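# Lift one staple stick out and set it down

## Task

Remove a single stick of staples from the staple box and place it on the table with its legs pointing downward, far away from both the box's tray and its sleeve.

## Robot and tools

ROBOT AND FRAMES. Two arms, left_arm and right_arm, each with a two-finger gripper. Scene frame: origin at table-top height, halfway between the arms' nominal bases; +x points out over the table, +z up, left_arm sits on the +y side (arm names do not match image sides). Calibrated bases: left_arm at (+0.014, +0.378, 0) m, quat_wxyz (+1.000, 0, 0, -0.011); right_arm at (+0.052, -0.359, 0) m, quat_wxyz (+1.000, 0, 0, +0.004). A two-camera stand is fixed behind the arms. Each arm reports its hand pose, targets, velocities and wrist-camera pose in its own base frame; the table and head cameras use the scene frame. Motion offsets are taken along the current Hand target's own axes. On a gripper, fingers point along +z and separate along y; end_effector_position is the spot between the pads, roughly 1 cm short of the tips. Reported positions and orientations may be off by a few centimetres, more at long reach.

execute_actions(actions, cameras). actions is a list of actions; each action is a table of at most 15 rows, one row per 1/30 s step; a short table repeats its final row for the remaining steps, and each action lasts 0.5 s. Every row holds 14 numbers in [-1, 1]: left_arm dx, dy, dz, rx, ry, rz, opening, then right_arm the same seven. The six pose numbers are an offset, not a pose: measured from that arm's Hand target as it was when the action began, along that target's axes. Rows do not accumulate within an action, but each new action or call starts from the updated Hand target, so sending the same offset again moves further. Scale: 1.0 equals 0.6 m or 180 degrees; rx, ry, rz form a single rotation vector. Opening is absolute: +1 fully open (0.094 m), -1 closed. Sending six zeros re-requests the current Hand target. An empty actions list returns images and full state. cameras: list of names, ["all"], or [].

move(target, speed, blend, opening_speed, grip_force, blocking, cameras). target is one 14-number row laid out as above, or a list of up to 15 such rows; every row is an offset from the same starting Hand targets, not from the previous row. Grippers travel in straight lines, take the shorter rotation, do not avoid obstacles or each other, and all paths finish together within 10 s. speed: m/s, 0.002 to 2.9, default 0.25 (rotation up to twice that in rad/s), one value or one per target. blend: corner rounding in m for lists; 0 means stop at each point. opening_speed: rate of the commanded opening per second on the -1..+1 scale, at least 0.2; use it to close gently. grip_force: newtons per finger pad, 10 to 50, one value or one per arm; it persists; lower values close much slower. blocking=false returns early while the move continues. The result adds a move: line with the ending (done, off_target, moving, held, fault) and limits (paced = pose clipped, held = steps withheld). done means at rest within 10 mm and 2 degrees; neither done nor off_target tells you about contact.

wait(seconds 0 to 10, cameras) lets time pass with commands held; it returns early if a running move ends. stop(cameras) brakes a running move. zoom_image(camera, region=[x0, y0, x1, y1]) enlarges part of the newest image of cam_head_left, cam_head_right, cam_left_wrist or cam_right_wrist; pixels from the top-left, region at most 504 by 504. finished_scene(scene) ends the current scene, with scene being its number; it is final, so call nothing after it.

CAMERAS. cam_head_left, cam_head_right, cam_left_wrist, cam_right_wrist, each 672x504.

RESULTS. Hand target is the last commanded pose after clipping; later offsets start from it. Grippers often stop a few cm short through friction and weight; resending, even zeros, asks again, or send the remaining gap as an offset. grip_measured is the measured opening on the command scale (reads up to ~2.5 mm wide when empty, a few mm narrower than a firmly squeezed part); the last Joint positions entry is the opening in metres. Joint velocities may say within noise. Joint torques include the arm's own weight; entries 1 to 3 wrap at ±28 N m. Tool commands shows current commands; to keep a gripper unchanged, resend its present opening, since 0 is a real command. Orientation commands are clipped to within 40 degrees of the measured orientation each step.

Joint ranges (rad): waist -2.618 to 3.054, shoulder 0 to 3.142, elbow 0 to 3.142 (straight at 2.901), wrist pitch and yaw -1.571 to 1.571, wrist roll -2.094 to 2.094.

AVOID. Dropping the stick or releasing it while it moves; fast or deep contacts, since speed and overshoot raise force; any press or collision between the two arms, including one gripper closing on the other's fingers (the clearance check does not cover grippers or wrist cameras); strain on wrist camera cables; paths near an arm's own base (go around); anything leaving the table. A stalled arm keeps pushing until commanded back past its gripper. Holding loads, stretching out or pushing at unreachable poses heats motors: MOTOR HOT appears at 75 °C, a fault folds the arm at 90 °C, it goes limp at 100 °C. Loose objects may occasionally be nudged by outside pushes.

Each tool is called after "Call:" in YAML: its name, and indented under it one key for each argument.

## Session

Call:
execute_actions:
  actions: []

Call:
zoom_image:
  camera: "cam_head_left"
  region: [240, 250, 480, 430]

Call:
zoom_image:
  camera: "cam_head_right"
  region: [240, 250, 480, 430]

Scene clock: 0.00 s.
left_arm: end_effector_position=(+0.4019, +0.0299, +0.1104) grip_measured=+1.000 end_effector_quat_wxyz=(+0.602, -0.106, +0.790, +0.056) | right_arm: end_effector_position=(+0.3835, -0.0196, +0.1230) grip_measured=+1.000 end_effector_quat_wxyz=(+0.607, +0.107, +0.779, -0.117)
Joint positions: left_arm=[-0.044 1.559 0.377 0.9 -0.26 -0.115 0.094] | right_arm=[0.162 1.476 0.34 0.867 0.472 0.071 0.094]
Joint velocities: within noise
Joint torques (N m): no reading
Motor temperatures (°C): left_arm=[25 30 39 31 25 25 28] | right_arm=[26 30 32 27 27 26 25]
Heat: left arm: 39 °C; right arm: 32 °C.
Hand target: left_arm +0.4021, +0.0301, +0.1107; +0.601, -0.106, +0.790, +0.057 | right_arm +0.3835, -0.0200, +0.1233; +0.605, +0.107, +0.780, -0.118
Tool commands: left_gripper/opening=+1.0 right_gripper/opening=+1.0

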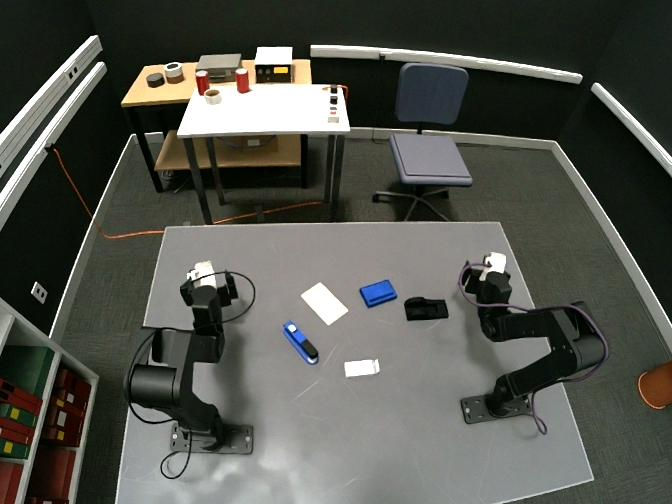

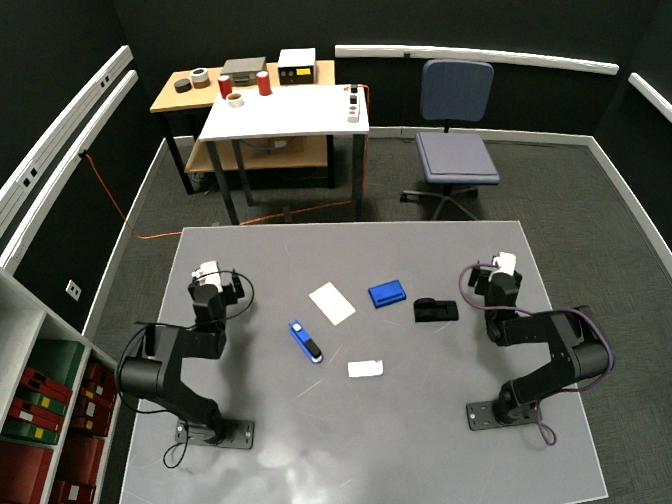

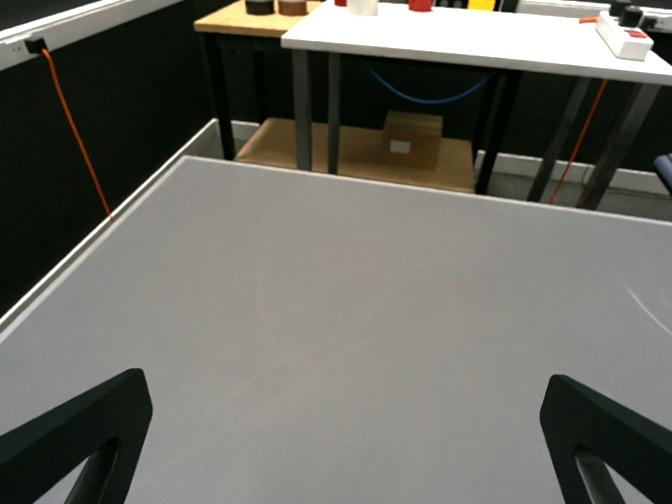

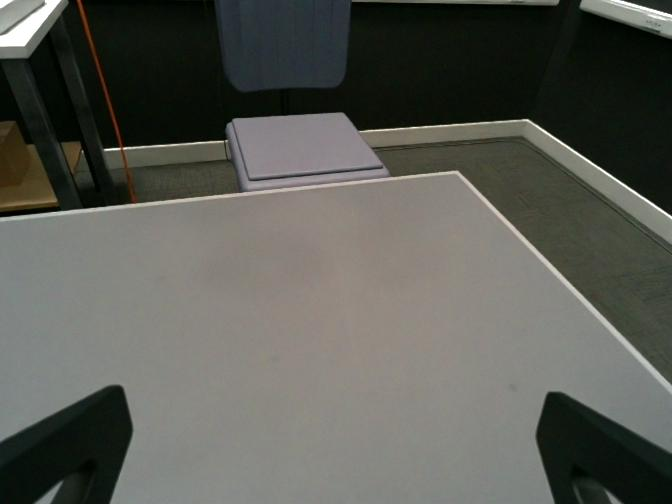

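Scaled by 2.100 from the camera's 672x504 image, which has a finer 960x720 frame.

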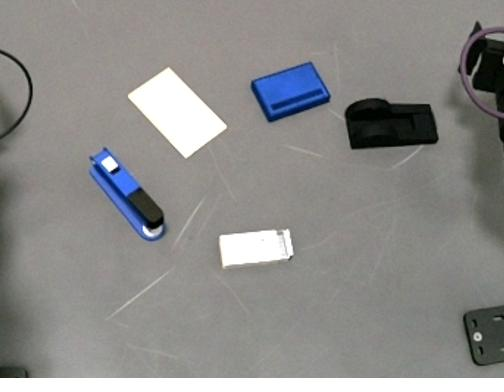

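Scaled by 2.100 from the camera's 672x504 image, which has a finer 960x720 frame.

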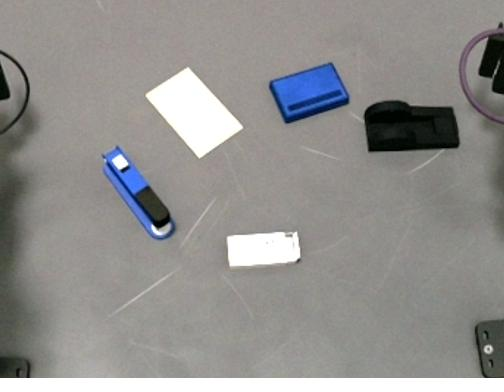

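Call:
move:
  target:
    - [-0.021,-0.235,-0.262,0.22,0.095,0.177,0.5,0,0,0,0,0,0,0.277]
    - [0.1195,-0.4658,-0.4793,0.441,0.19,0.354,0.277,0,0,0,0,0,0,0.277]
  blend: 0.05
  speed: 0.3
  cameras: ["cam_left_wrist","cam_head_left"]

Scene clock: 8.33 s.
left_arm: end_effector_position=(+0.1826, -0.3062, +0.1279) grip_measured=+0.279 end_effector_quat_wxyz=(+0.196, +0.652, +0.712, -0.169) | right_arm: end_effector_position=(+0.3835, -0.0196, +0.1230) grip_measured=+0.279 end_effector_quat_wxyz=(+0.607, +0.107, +0.779, -0.117)
Joint positions: left_arm=[-0.903 1.478 1.101 -0.735 0.264 0.517 0.06] | right_arm=[0.162 1.476 0.34 0.867 0.472 0.071 0.06]
Joint torques (N m): left_arm=[-0.28 -5.7 10.17 0.83 0.36 0.14] | right_arm=[-0.06 -4.78 6.23 2.24 0.11 -0.02]
Heat: left arm: 41 °C; right arm: 33 °C.
Hand target: left_arm +0.1802, -0.3110, +0.1305; +0.189, +0.658, +0.707, -0.177 | right_arm +0.3835, -0.0200, +0.1233; +0.605, +0.107, +0.780, -0.118
Off the commanded pose: left_arm 0.006 m, 2 deg | right_arm 0.000 m, 0 deg.
move: done; blend cut to 0 m at target 1
Images, in order (width x height): cam_head_left 672x504, cam_left_wrist 672x504.

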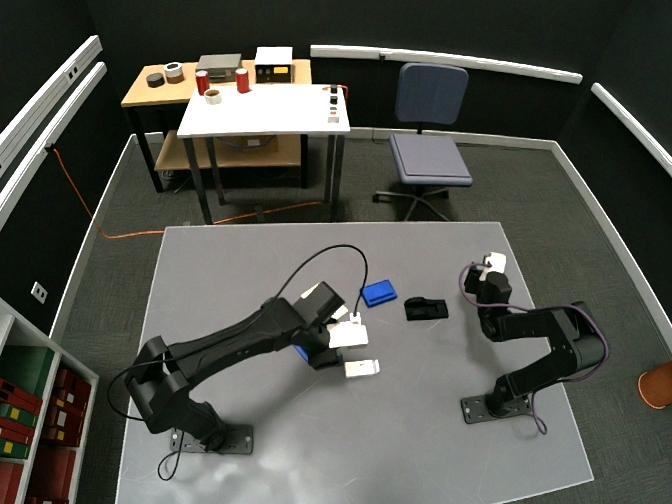

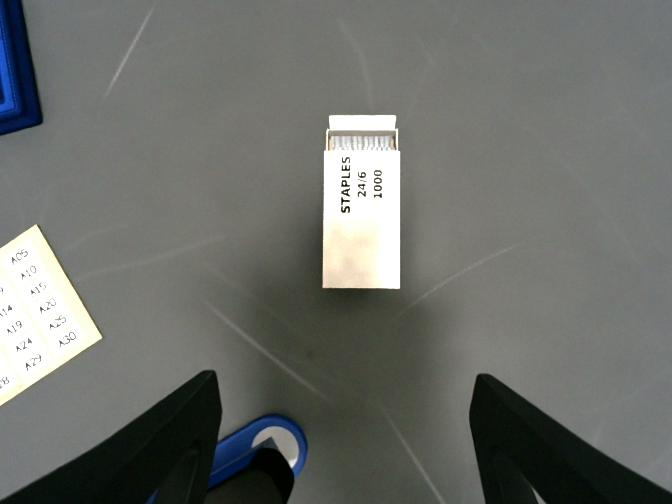

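Call:
zoom_image:
  camera: "cam_left_wrist"
  region: [290, 100, 440, 300]

Call:
zoom_image:
  camera: "cam_left_wrist"
  region: [100, 330, 350, 504]

Call:
zoom_image:
  camera: "cam_head_left"
  region: [260, 280, 420, 400]

Scaled by 2.520 from the camera's 672x504 image, which has a finer 960x720 frame.

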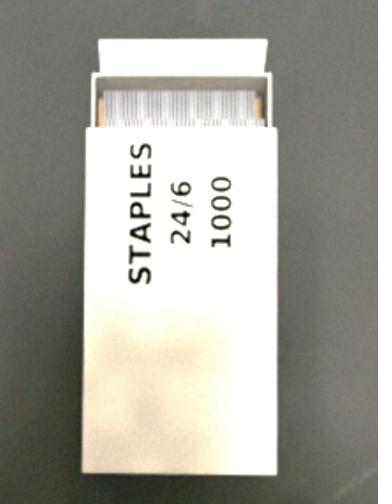

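Scaled by 2.016 from the camera's 672x504 image, which has a finer 960x720 frame.

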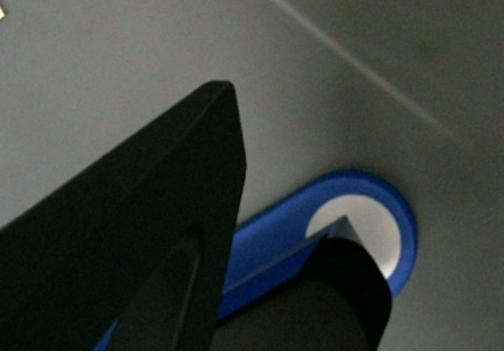

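Scaled by 3.150 from the camera's 672x504 image, which has a finer 960x720 frame.

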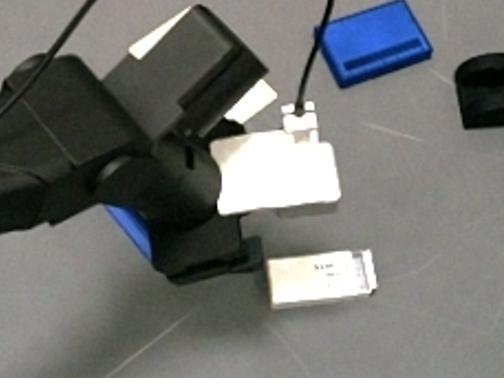

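Call:
move:
  target: [0.089,-0.0185,0.0845,-0.0035,-0.0833,-0.0038,0.277,0.1652,0.324,-0.5103,-0.578,0.0426,-0.2205,0.277]
  speed: 0.3
  cameras: ["all"]

Scene clock: 15.70 s.
left_arm: end_effector_position=(+0.1702, -0.2916, +0.0553) grip_measured=+0.279 end_effector_quat_wxyz=(+0.274, +0.627, +0.685, -0.248) | right_arm: end_effector_position=(+0.1389, +0.2580, +0.0833) grip_measured=+0.279 end_effector_quat_wxyz=(-0.345, +0.623, -0.606, -0.354)
Joint positions: left_arm=[-0.819 1.407 0.595 -0.116 0.434 0.517 0.06] | right_arm=[0.618 1.161 0.361 -0.019 -0.795 -0.651 0.06]
Joint torques (N m): left_arm=[0.4 -8.24 5.76 1.45 0.44 -0.02] | right_arm=[0.47 -1.62 9.55 1.55 -0.56 -0.18]
Heat: left arm: 41 °C; right arm: 34 °C.
Hand target: left_arm +0.1677, -0.2910, +0.0600; +0.282, +0.624, +0.681, -0.259 | right_arm +0.1382, +0.2629, +0.0900; -0.344, +0.629, -0.595, -0.363
Off the commanded pose: left_arm 0.005 m, 2 deg | right_arm 0.008 m, 2 deg.
move: done

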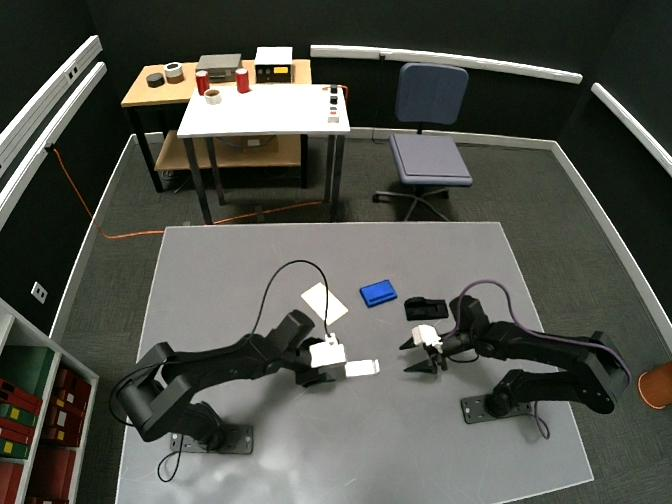

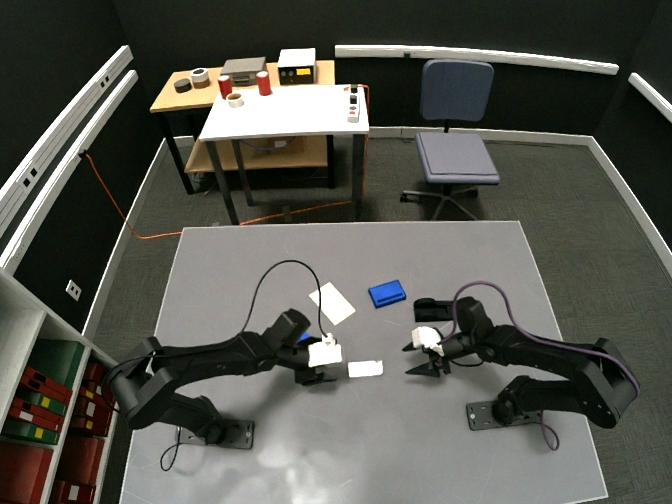

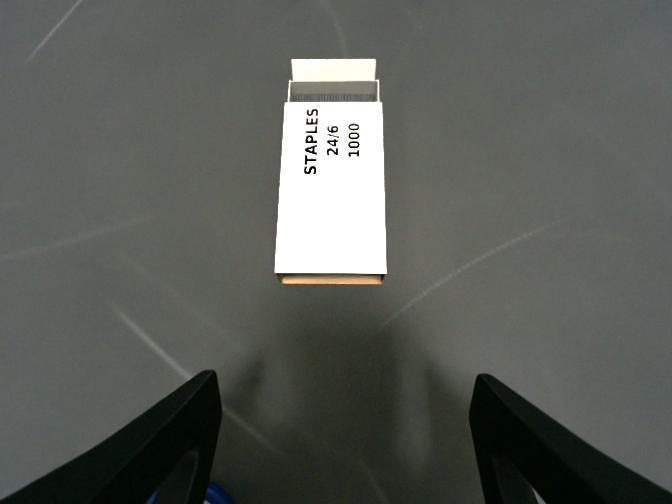

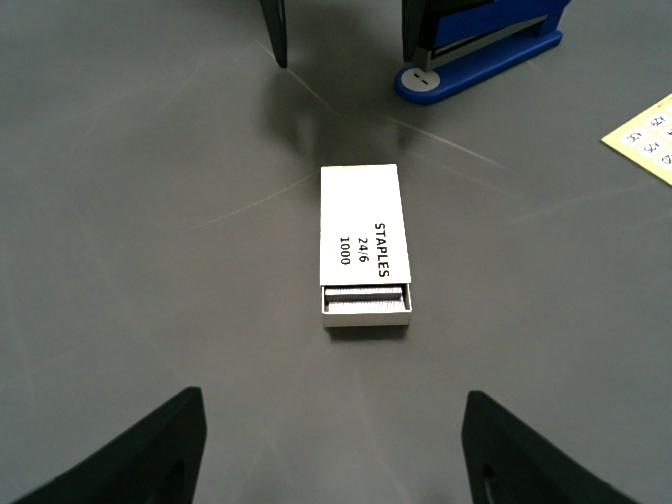

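Call:
move:
  target: [-0.008,0.0067,0.0955,0,0,0,0.277,0.0295,-0.0213,0.0755,0,0,0,0.277]
  speed: 0.12
  cameras: ["cam_left_wrist","cam_right_wrist"]

Scene clock: 18.33 s.
left_arm: end_effector_position=(+0.1724, -0.3320, +0.0261) grip_measured=+0.279 end_effector_quat_wxyz=(+0.283, +0.628, +0.676, -0.263) | right_arm: end_effector_position=(+0.1491, +0.2900, +0.0515) grip_measured=+0.279 end_effector_quat_wxyz=(-0.346, +0.630, -0.596, -0.357)
Joint positions: left_arm=[-0.9 1.627 0.616 0.139 0.412 0.444 0.06] | right_arm=[0.707 1.452 0.361 0.332 -0.747 -0.585 0.06]
Joint torques (N m): left_arm=[-0.27 -5.94 7.38 1.51 0.11 -0.15] | right_arm=[0.5 -2.82 6.9 1.93 -0.37 0.11]
Heat: left arm: 41 °C; right arm: 34 °C.
Hand target: left_arm +0.1754, -0.3344, +0.0228; +0.282, +0.624, +0.681, -0.259 | right_arm +0.1493, +0.2940, +0.0521; -0.344, +0.629, -0.595, -0.363
Off the commanded pose: left_arm 0.005 m, 1 deg | right_arm 0.004 m, 1 deg.
move: done
Images, in order (width x height): cam_left_wrist 672x504, cam_right_wrist 672x504.

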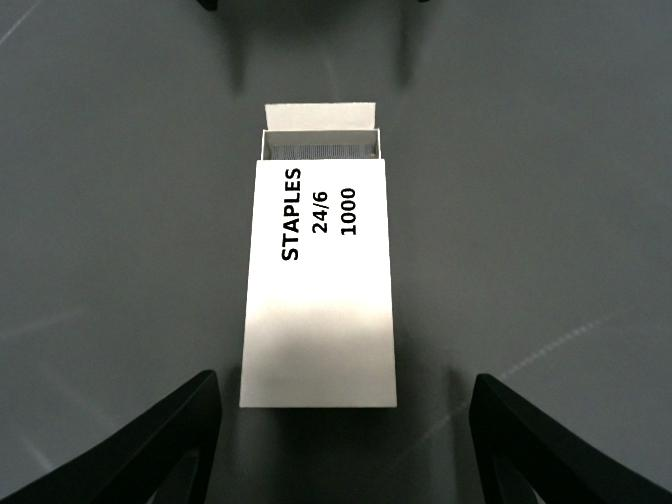

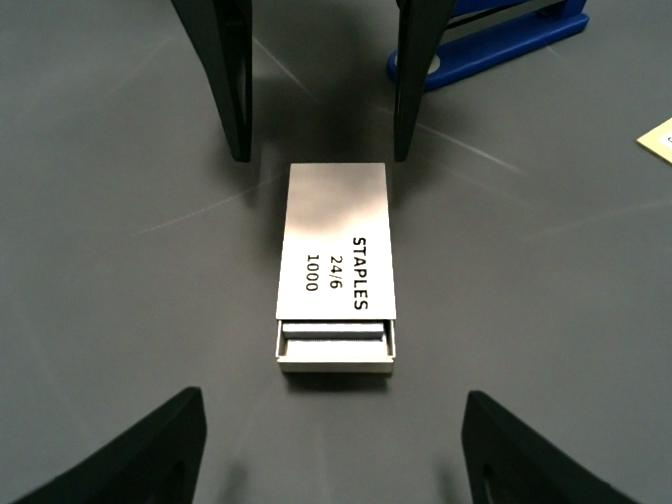

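Call:
move:
  target: [-0.0012,0.010,0.0272,0,0,0,0.277,0.0235,-0.001,0.0445,0,0,0,0.277]
  speed: 0.1
  cameras: ["cam_left_wrist","cam_right_wrist"]

Scene clock: 20.27 s.
left_arm: end_effector_position=(+0.1813, -0.3428, +0.0179) grip_measured=+0.279 end_effector_quat_wxyz=(+0.289, +0.626, +0.675, -0.261) | right_arm: end_effector_position=(+0.1511, +0.3083, +0.0301) grip_measured=+0.279 end_effector_quat_wxyz=(-0.351, +0.631, -0.592, -0.357)
Joint positions: left_arm=[-0.904 1.701 0.645 0.197 0.402 0.44 0.06] | right_arm=[0.764 1.631 0.361 0.556 -0.707 -0.536 0.06]
Joint torques (N m): left_arm=[-0.57 -5.87 7.45 1.41 0.16 -0.11] | right_arm=[0.47 -3.48 5.26 2 -0.33 0.11]
Heat: left arm: 41 °C; right arm: 34 °C.
Hand target: left_arm +0.1824, -0.3459, +0.0118; +0.282, +0.624, +0.681, -0.259 | right_arm +0.1490, +0.3100, +0.0266; -0.344, +0.629, -0.595, -0.363
Off the commanded pose: left_arm 0.007 m, 1 deg | right_arm 0.005 m, 1 deg.
move: done
Images, in order (width x height): cam_left_wrist 672x504, cam_right_wrist 672x504.

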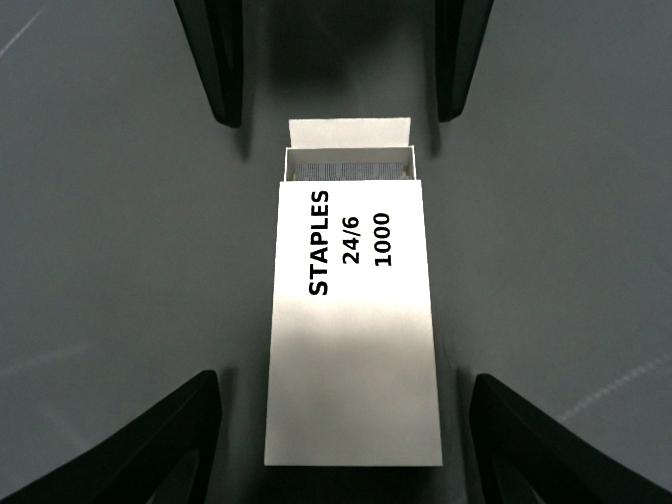

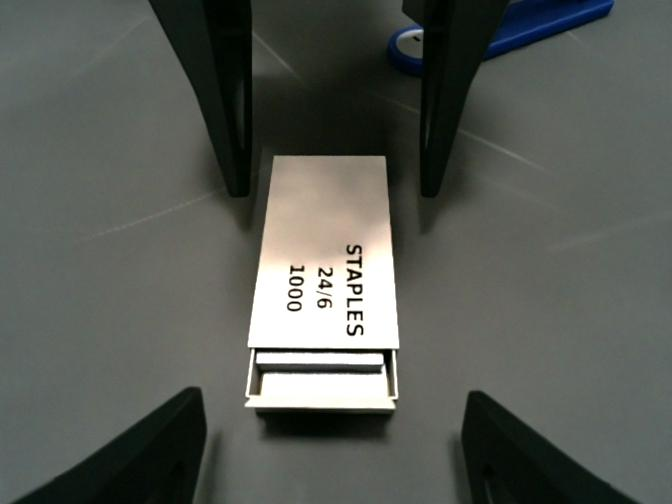

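Call:
move:
  target:
    - [0,0,0,0,0,0,-0.3,0,0,0,0,0,0,0.277]
    - [0,0,0,0,0,0,-0.3,0.0152,0.0017,0.0223,0,0,0,0.277]
  speed: 0.08
  grip_force: [12,25]
  cameras: ["cam_left_wrist","cam_right_wrist"]

Scene clock: 25.73 s.
left_arm: end_effector_position=(+0.1813, -0.3428, +0.0179) grip_measured=-0.195 end_effector_quat_wxyz=(+0.289, +0.626, +0.675, -0.261) | right_arm: end_effector_position=(+0.1505, +0.3162, +0.0171) grip_measured=+0.279 end_effector_quat_wxyz=(-0.353, +0.631, -0.591, -0.358)
Joint positions: left_arm=[-0.904 1.701 0.645 0.197 0.402 0.44 0.038] | right_arm=[0.79 1.73 0.361 0.674 -0.689 -0.514 0.06]
Joint torques (N m): left_arm=[-0.55 -5.59 7.71 1.42 0.07 -0.13] | right_arm=[0.5 -3.82 4.52 2 -0.3 0.12]
Heat: left arm: 41 °C; right arm: 34 °C.
Hand target: left_arm +0.1824, -0.3459, +0.0118; +0.282, +0.624, +0.681, -0.259 | right_arm +0.1475, +0.3171, +0.0120; -0.344, +0.629, -0.595, -0.363
Off the commanded pose: left_arm 0.007 m, 1 deg | right_arm 0.006 m, 1 deg.
grip_force (N): 12, 25
move: done
Images, in order (width x height): cam_left_wrist 672x504, cam_right_wrist 672x504.

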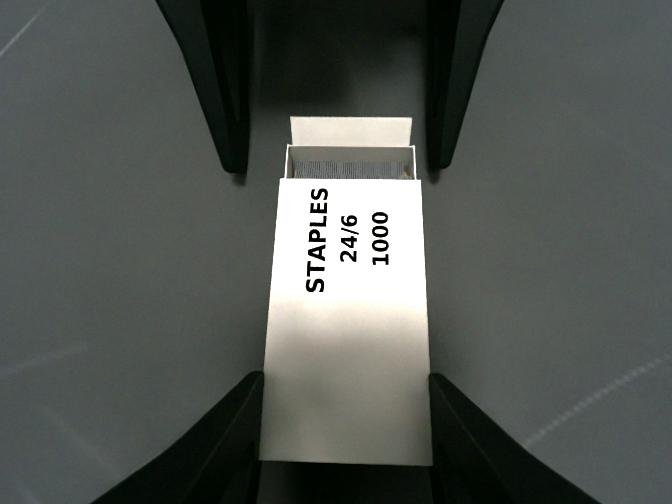

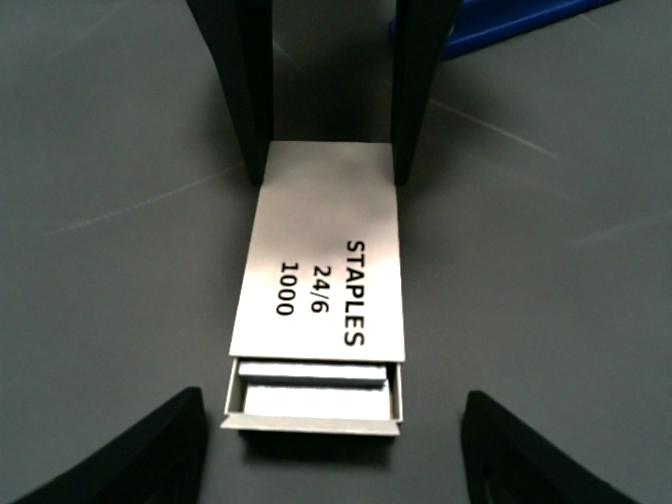

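Call:
move:
  target: [0,0,0,0,0,0,-0.3,0.0012,0.008,0.0045,0,0,0.011,0.277]
  speed: 0.08
  cameras: ["cam_left_wrist","cam_right_wrist"]

Scene clock: 27.17 s.
left_arm: end_effector_position=(+0.1813, -0.3428, +0.0179) grip_measured=-0.195 end_effector_quat_wxyz=(+0.289, +0.626, +0.675, -0.261) | right_arm: end_effector_position=(+0.1486, +0.3212, +0.0185) grip_measured=+0.279 end_effector_quat_wxyz=(-0.352, +0.621, -0.598, -0.364)
Joint positions: left_arm=[-0.904 1.701 0.645 0.197 0.402 0.44 0.038] | right_arm=[0.811 1.737 0.361 0.705 -0.673 -0.462 0.06]
Joint torques (N m): left_arm=[-0.53 -5.59 7.51 1.44 0.11 -0.19] | right_arm=[0.5 -3.86 3.38 2.06 -0.3 0.12]
Heat: left arm: 41 °C; right arm: 34 °C.
Hand target: left_arm +0.1824, -0.3459, +0.0118; +0.282, +0.624, +0.681, -0.259 | right_arm +0.1427, +0.3187, +0.0099; -0.337, +0.619, -0.606, -0.369
Off the commanded pose: left_arm 0.007 m, 1 deg | right_arm 0.011 m, 2 deg.
grip_force (N): 12, 25
move: off_target (right_arm)
Images, in order (width x height): cam_left_wrist 672x504, cam_right_wrist 672x504.

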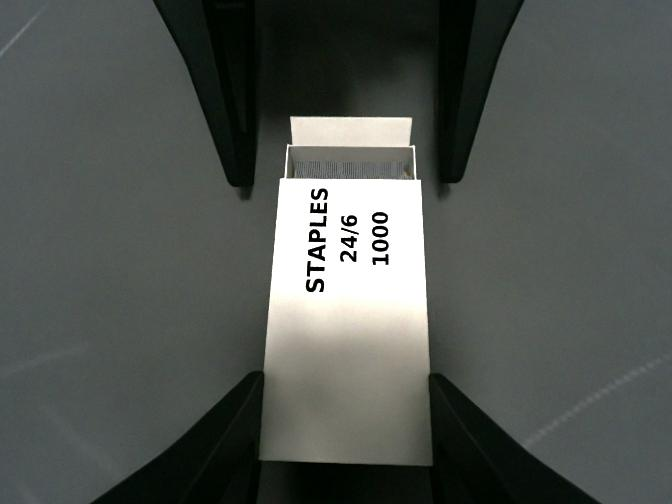

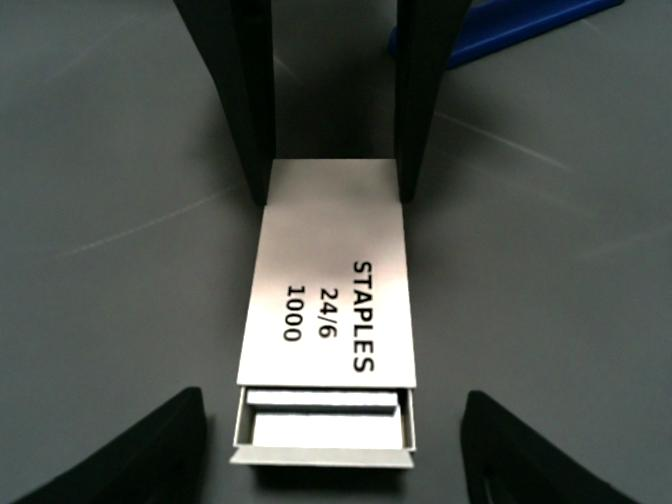

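Call:
move:
  target: [0,0,0,0,0,0,-0.3,0.0068,0,-0.0018,0,0,0,0.277]
  speed: 0.03
  cameras: ["cam_left_wrist","cam_right_wrist"]

Scene clock: 29.30 s.
left_arm: end_effector_position=(+0.1813, -0.3428, +0.0179) grip_measured=-0.195 end_effector_quat_wxyz=(+0.289, +0.626, +0.675, -0.261) | right_arm: end_effector_position=(+0.1494, +0.3220, +0.0178) grip_measured=+0.279 end_effector_quat_wxyz=(-0.355, +0.620, -0.597, -0.364)
Joint positions: left_arm=[-0.904 1.701 0.645 0.197 0.402 0.44 0.038] | right_arm=[0.811 1.749 0.361 0.722 -0.673 -0.461 0.06]
Joint torques (N m): left_arm=[-0.55 -5.76 7.68 1.37 0.1 -0.12] | right_arm=[-0.34 -3.92 2.45 2.07 -0.36 0.05]
Heat: left arm: 41 °C; right arm: 33 °C.
Hand target: left_arm +0.1824, -0.3459, +0.0118; +0.282, +0.624, +0.681, -0.259 | right_arm +0.1427, +0.3158, +0.0070; -0.337, +0.619, -0.606, -0.369
Off the commanded pose: left_arm 0.007 m, 1 deg | right_arm 0.014 m, 2 deg.
grip_force (N): 12, 25
move: off_target (right_arm)
Images, in order (width x height): cam_left_wrist 672x504, cam_right_wrist 672x504.

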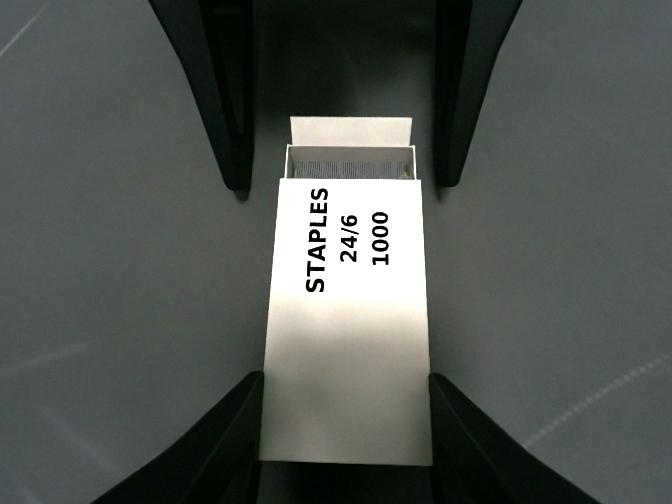

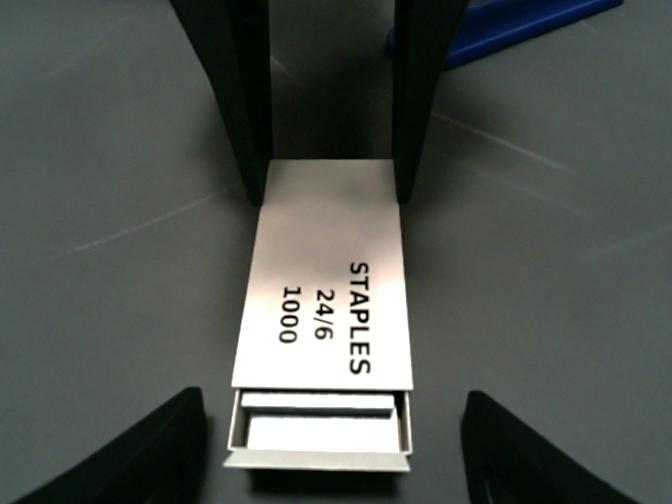

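Call:
move:
  target: [0,0,0,0,0,0,-0.3,0.0065,0,-0.0065,0,0,0,0.277]
  speed: 0.03
  cameras: ["cam_left_wrist","cam_right_wrist"]

Scene clock: 30.63 s.
left_arm: end_effector_position=(+0.1813, -0.3428, +0.0179) grip_measured=-0.195 end_effector_quat_wxyz=(+0.289, +0.626, +0.675, -0.261) | right_arm: end_effector_position=(+0.1494, +0.3176, +0.0171) grip_measured=+0.279 end_effector_quat_wxyz=(-0.356, +0.618, -0.598, -0.366)
Joint positions: left_arm=[-0.904 1.701 0.645 0.197 0.402 0.44 0.038] | right_arm=[0.797 1.749 0.344 0.74 -0.685 -0.463 0.06]
Joint torques (N m): left_arm=[-0.69 -5.46 7.73 1.41 0.14 -0.07] | right_arm=[-0.68 -3.97 2.58 1.91 -0.37 -0.09]
Heat: left arm: 41 °C; right arm: 33 °C.
Hand target: left_arm +0.1824, -0.3459, +0.0118; +0.282, +0.624, +0.681, -0.259 | right_arm +0.1428, +0.3103, +0.0055; -0.337, +0.619, -0.606, -0.369
Off the commanded pose: left_arm 0.007 m, 1 deg | right_arm 0.015 m, 2 deg.
grip_force (N): 12, 25
move: off_target (right_arm)
Images, in order (width x height): cam_left_wrist 672x504, cam_right_wrist 672x504.

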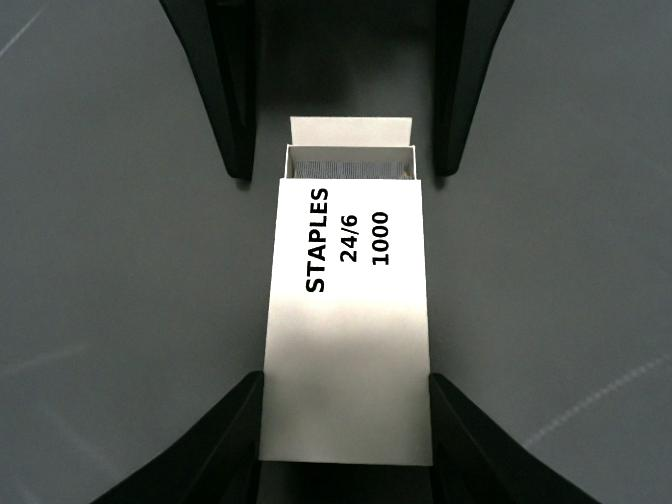

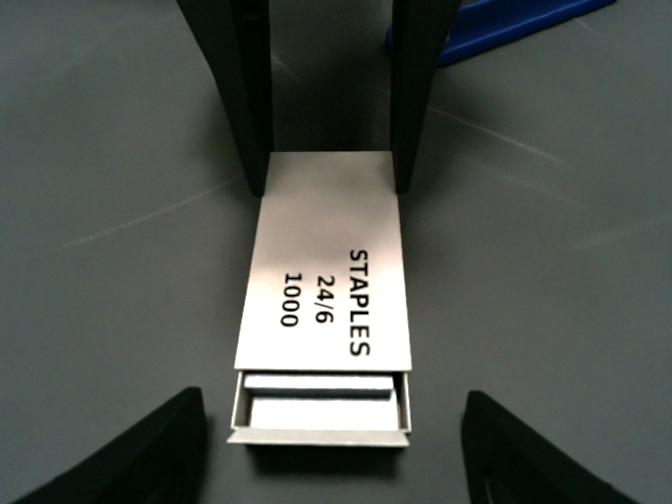

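Call:
move:
  target:
    - [0,0,0,0,0,0,-0.3,0,0.005,0,0,0,0,0.277]
    - [0,0,0,0,0,0,-0.3,0,0.005,0,0,0,0,-0.4]
  speed: 0.03
  opening_speed: 0.4
  cameras: ["cam_left_wrist","cam_right_wrist"]

Scene clock: 33.63 s.
left_arm: end_effector_position=(+0.1817, -0.3428, +0.0180) grip_measured=-0.195 end_effector_quat_wxyz=(+0.290, +0.626, +0.676, -0.260) | right_arm: end_effector_position=(+0.1483, +0.3165, +0.0169) grip_measured=-0.199 end_effector_quat_wxyz=(-0.358, +0.618, -0.596, -0.366)
Joint positions: left_arm=[-0.904 1.701 0.645 0.198 0.4 0.439 0.038] | right_arm=[0.797 1.749 0.335 0.753 -0.685 -0.464 0.038]
Joint torques (N m): left_arm=[-0.46 -5.59 7.72 1.41 0.17 -0.11] | right_arm=[0.21 -4.29 2.48 1.86 -0.31 -0.01]
Heat: left arm: 41 °C; right arm: 33 °C.
Hand target: left_arm +0.1824, -0.3459, +0.0118; +0.282, +0.624, +0.681, -0.259 | right_arm +0.1398, +0.3102, +0.0056; -0.337, +0.619, -0.606, -0.369
Off the commanded pose: left_arm 0.007 m, 1 deg | right_arm 0.015 m, 3 deg.
grip_force (N): 12, 25
move: off_target (right_arm); target 2's new opening was sent with right_arm's hand 0.016 m and 3 deg from that target
Images, in order (width x height): cam_left_wrist 672x504, cam_right_wrist 672x504.

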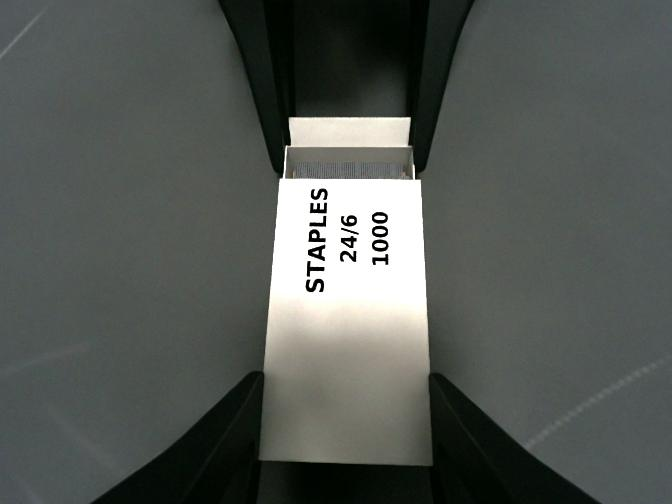

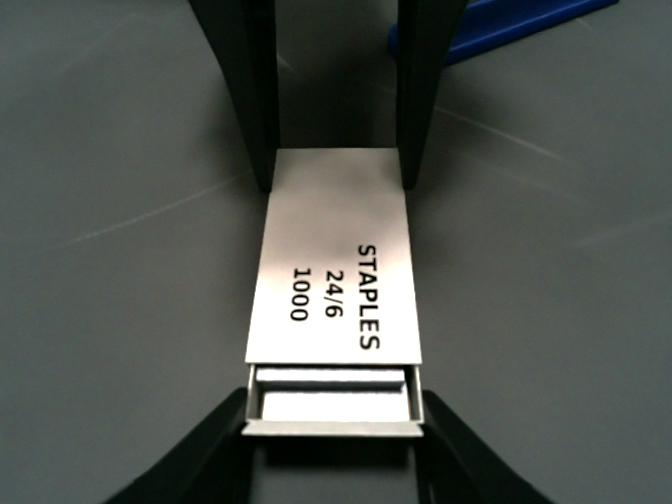

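Call:
move:
  target: [0.0236,0,-0.0236,0,0,0,-0.3,0.0208,0,-0.0361,0,0,0,-0.4]
  speed: 0.03
  grip_force: [12,25]
  cameras: ["cam_left_wrist","cam_right_wrist"]

Scene clock: 35.33 s.
left_arm: end_effector_position=(+0.1839, -0.3394, +0.0187) grip_measured=-0.195 end_effector_quat_wxyz=(+0.297, +0.628, +0.670, -0.262) | right_arm: end_effector_position=(+0.1504, +0.2957, +0.0155) grip_measured=-0.199 end_effector_quat_wxyz=(-0.365, +0.619, -0.590, -0.368)
Joint positions: left_arm=[-0.887 1.695 0.63 0.216 0.417 0.46 0.038] | right_arm=[0.716 1.73 0.283 0.76 -0.753 -0.532 0.038]
Joint torques (N m): left_arm=[1.43 -9.99 3.81 1.15 0.23 0.06] | right_arm=[-0.65 -6.32 1.99 1.21 -0.31 -0.14]
Heat: left arm: 41 °C; right arm: 33 °C.
Hand target: left_arm +0.1806, -0.3259, +0.0118; +0.282, +0.624, +0.681, -0.259 | right_arm +0.1408, +0.2853, +0.0057; -0.337, +0.619, -0.606, -0.369
Off the commanded pose: left_arm 0.015 m, 2 deg | right_arm 0.017 m, 4 deg.
grip_force (N): 12, 25
move: off_target (left_arm, right_arm)
Images, in order (width x height): cam_left_wrist 672x504, cam_right_wrist 672x504.

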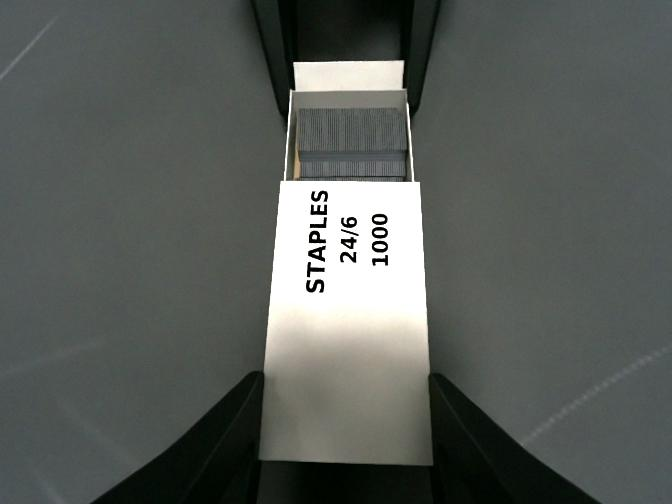

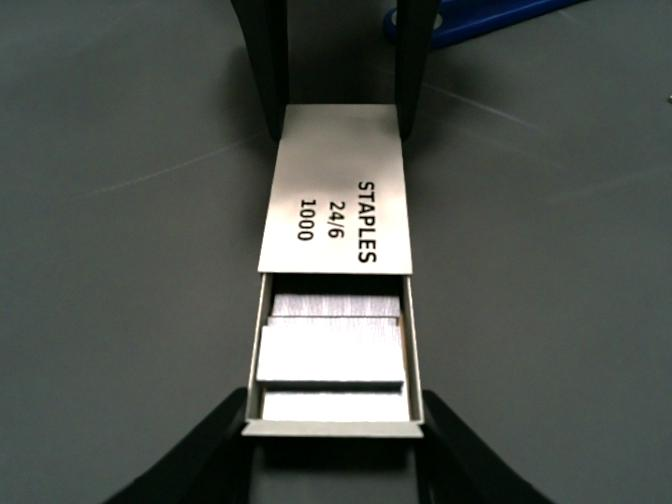

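Call:
move:
  target: [0.0294,0,-0.0294,0,0,0,-0.3,0.0233,0,-0.0404,0,0,0,-0.4]
  speed: 0.03
  cameras: ["cam_left_wrist","cam_right_wrist"]

Scene clock: 37.03 s.
left_arm: end_effector_position=(+0.1847, -0.3158, +0.0201) grip_measured=-0.195 end_effector_quat_wxyz=(+0.304, +0.627, +0.667, -0.263) | right_arm: end_effector_position=(+0.1520, +0.2663, +0.0144) grip_measured=-0.199 end_effector_quat_wxyz=(-0.364, +0.621, -0.591, -0.365)
Joint positions: left_arm=[-0.825 1.63 0.554 0.222 0.457 0.509 0.038] | right_arm=[0.595 1.66 0.239 0.642 -0.84 -0.656 0.038]
Joint torques (N m): left_arm=[1.31 -9.42 4.18 0.87 0.26 0.04] | right_arm=[-0.62 -5.55 2.18 1.1 -0.35 -0.12]
Heat: left arm: 41 °C; right arm: 33 °C.
Hand target: left_arm +0.1786, -0.3010, +0.0118; +0.282, +0.624, +0.681, -0.259 | right_arm +0.1418, +0.2573, +0.0056; -0.337, +0.619, -0.606, -0.369
Off the commanded pose: left_arm 0.018 m, 3 deg | right_arm 0.016 m, 4 deg.
grip_force (N): 12, 25
move: off_target (left_arm, right_arm)
Images, in order (width x height): cam_left_wrist 672x504, cam_right_wrist 672x504.

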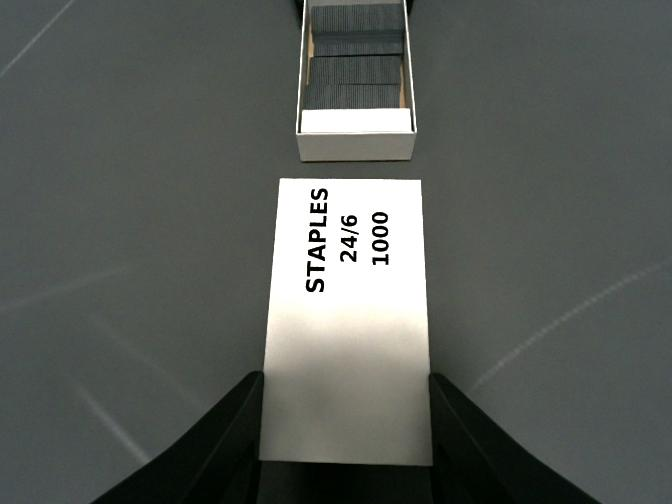

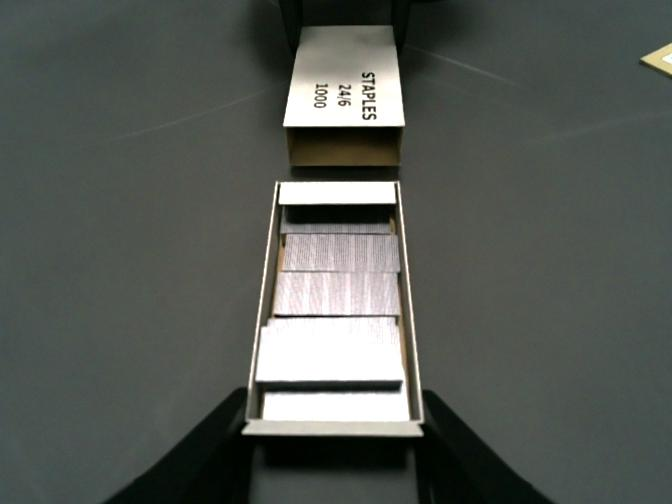

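Call:
zoom_image:
  camera: "cam_right_wrist"
  region: [220, 160, 450, 450]

Call:
zoom_image:
  camera: "cam_left_wrist"
  region: [270, 0, 450, 180]

Scaled by 1.738 from the camera's 672x504 image, which has a finer 960x720 frame.

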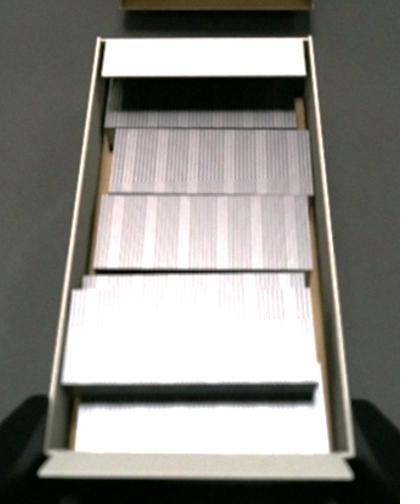

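Scaled by 2.800 from the camera's 672x504 image, which has a finer 960x720 frame.

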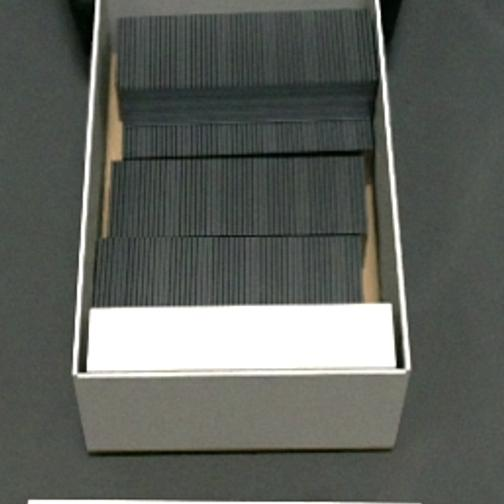

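Call:
move:
  target:
    - [0.007,0,0.007,0,0,0,-0.3,0,0,0,0,0,0,-0.4]
    - [0.007,0,0.007,0,0,0,0.0,0,0,0,0,0,0,0.1]
    - [-0.0875,0,-0.0875,0,0,0,0.0,-0.0988,0,-0.0955,0,0,0,0.1]
  speed: [0.03,0.03,0.12]
  opening_speed: 0.4
  cameras: ["all"]

Scene clock: 51.30 s.
left_arm: end_effector_position=(+0.1733, -0.3000, +0.0746) grip_measured=-0.002 end_effector_quat_wxyz=(+0.272, +0.627, +0.683, -0.260) | right_arm: end_effector_position=(+0.1421, +0.2345, +0.0755) grip_measured=+0.098 end_effector_quat_wxyz=(-0.330, +0.616, -0.617, -0.363)
Joint positions: left_arm=[-0.818 1.402 0.672 -0.197 0.458 0.513 0.047] | right_arm=[0.488 1.166 0.363 -0.154 -0.884 -0.784 0.052]
Joint torques (N m): left_arm=[0.77 -7.73 9.36 1.1 0.29 0.03] | right_arm=[-0.62 -2.41 9.28 1.29 -0.63 -0.16]
Heat: left arm: 40 °C; right arm: 33 °C.
Hand target: left_arm +0.1786, -0.3011, +0.0860; +0.282, +0.624, +0.681, -0.259 | right_arm +0.1450, +0.2375, +0.0856; -0.337, +0.619, -0.606, -0.369
Off the commanded pose: left_arm 0.013 m, 1 deg | right_arm 0.011 m, 2 deg.
grip_force (N): 12, 25
move: off_target (left_arm, right_arm); target 2's new opening was sent with left_arm's hand 0.021 m and 3 deg from that target

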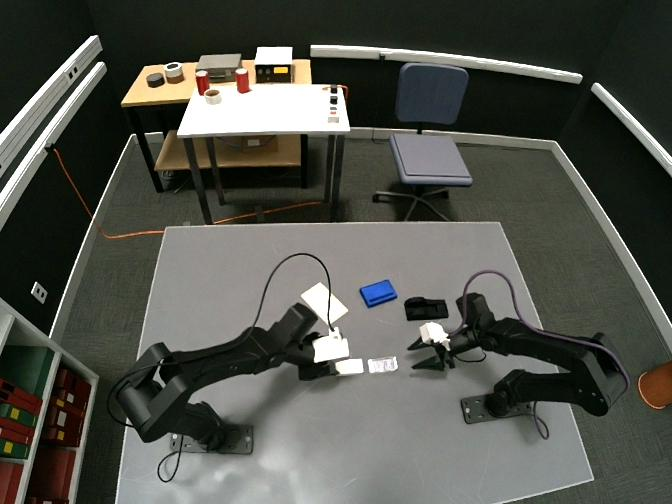

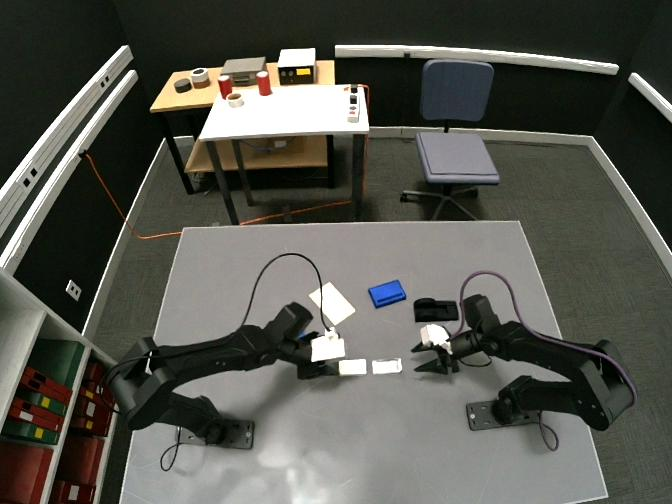

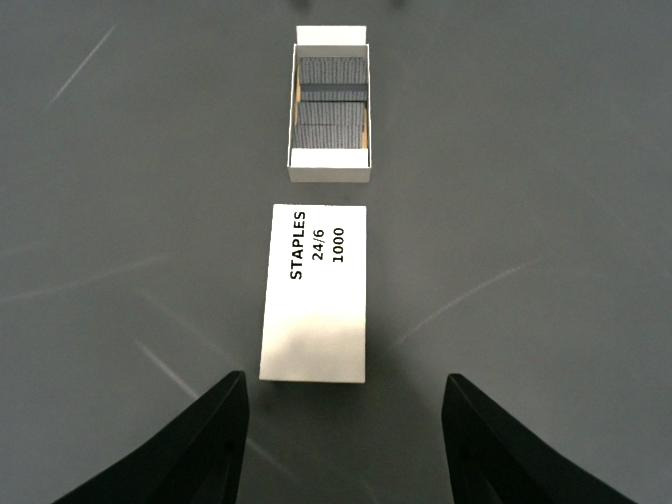

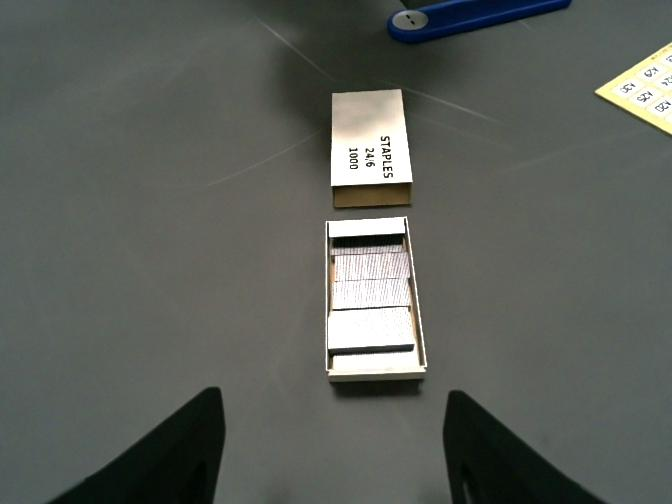

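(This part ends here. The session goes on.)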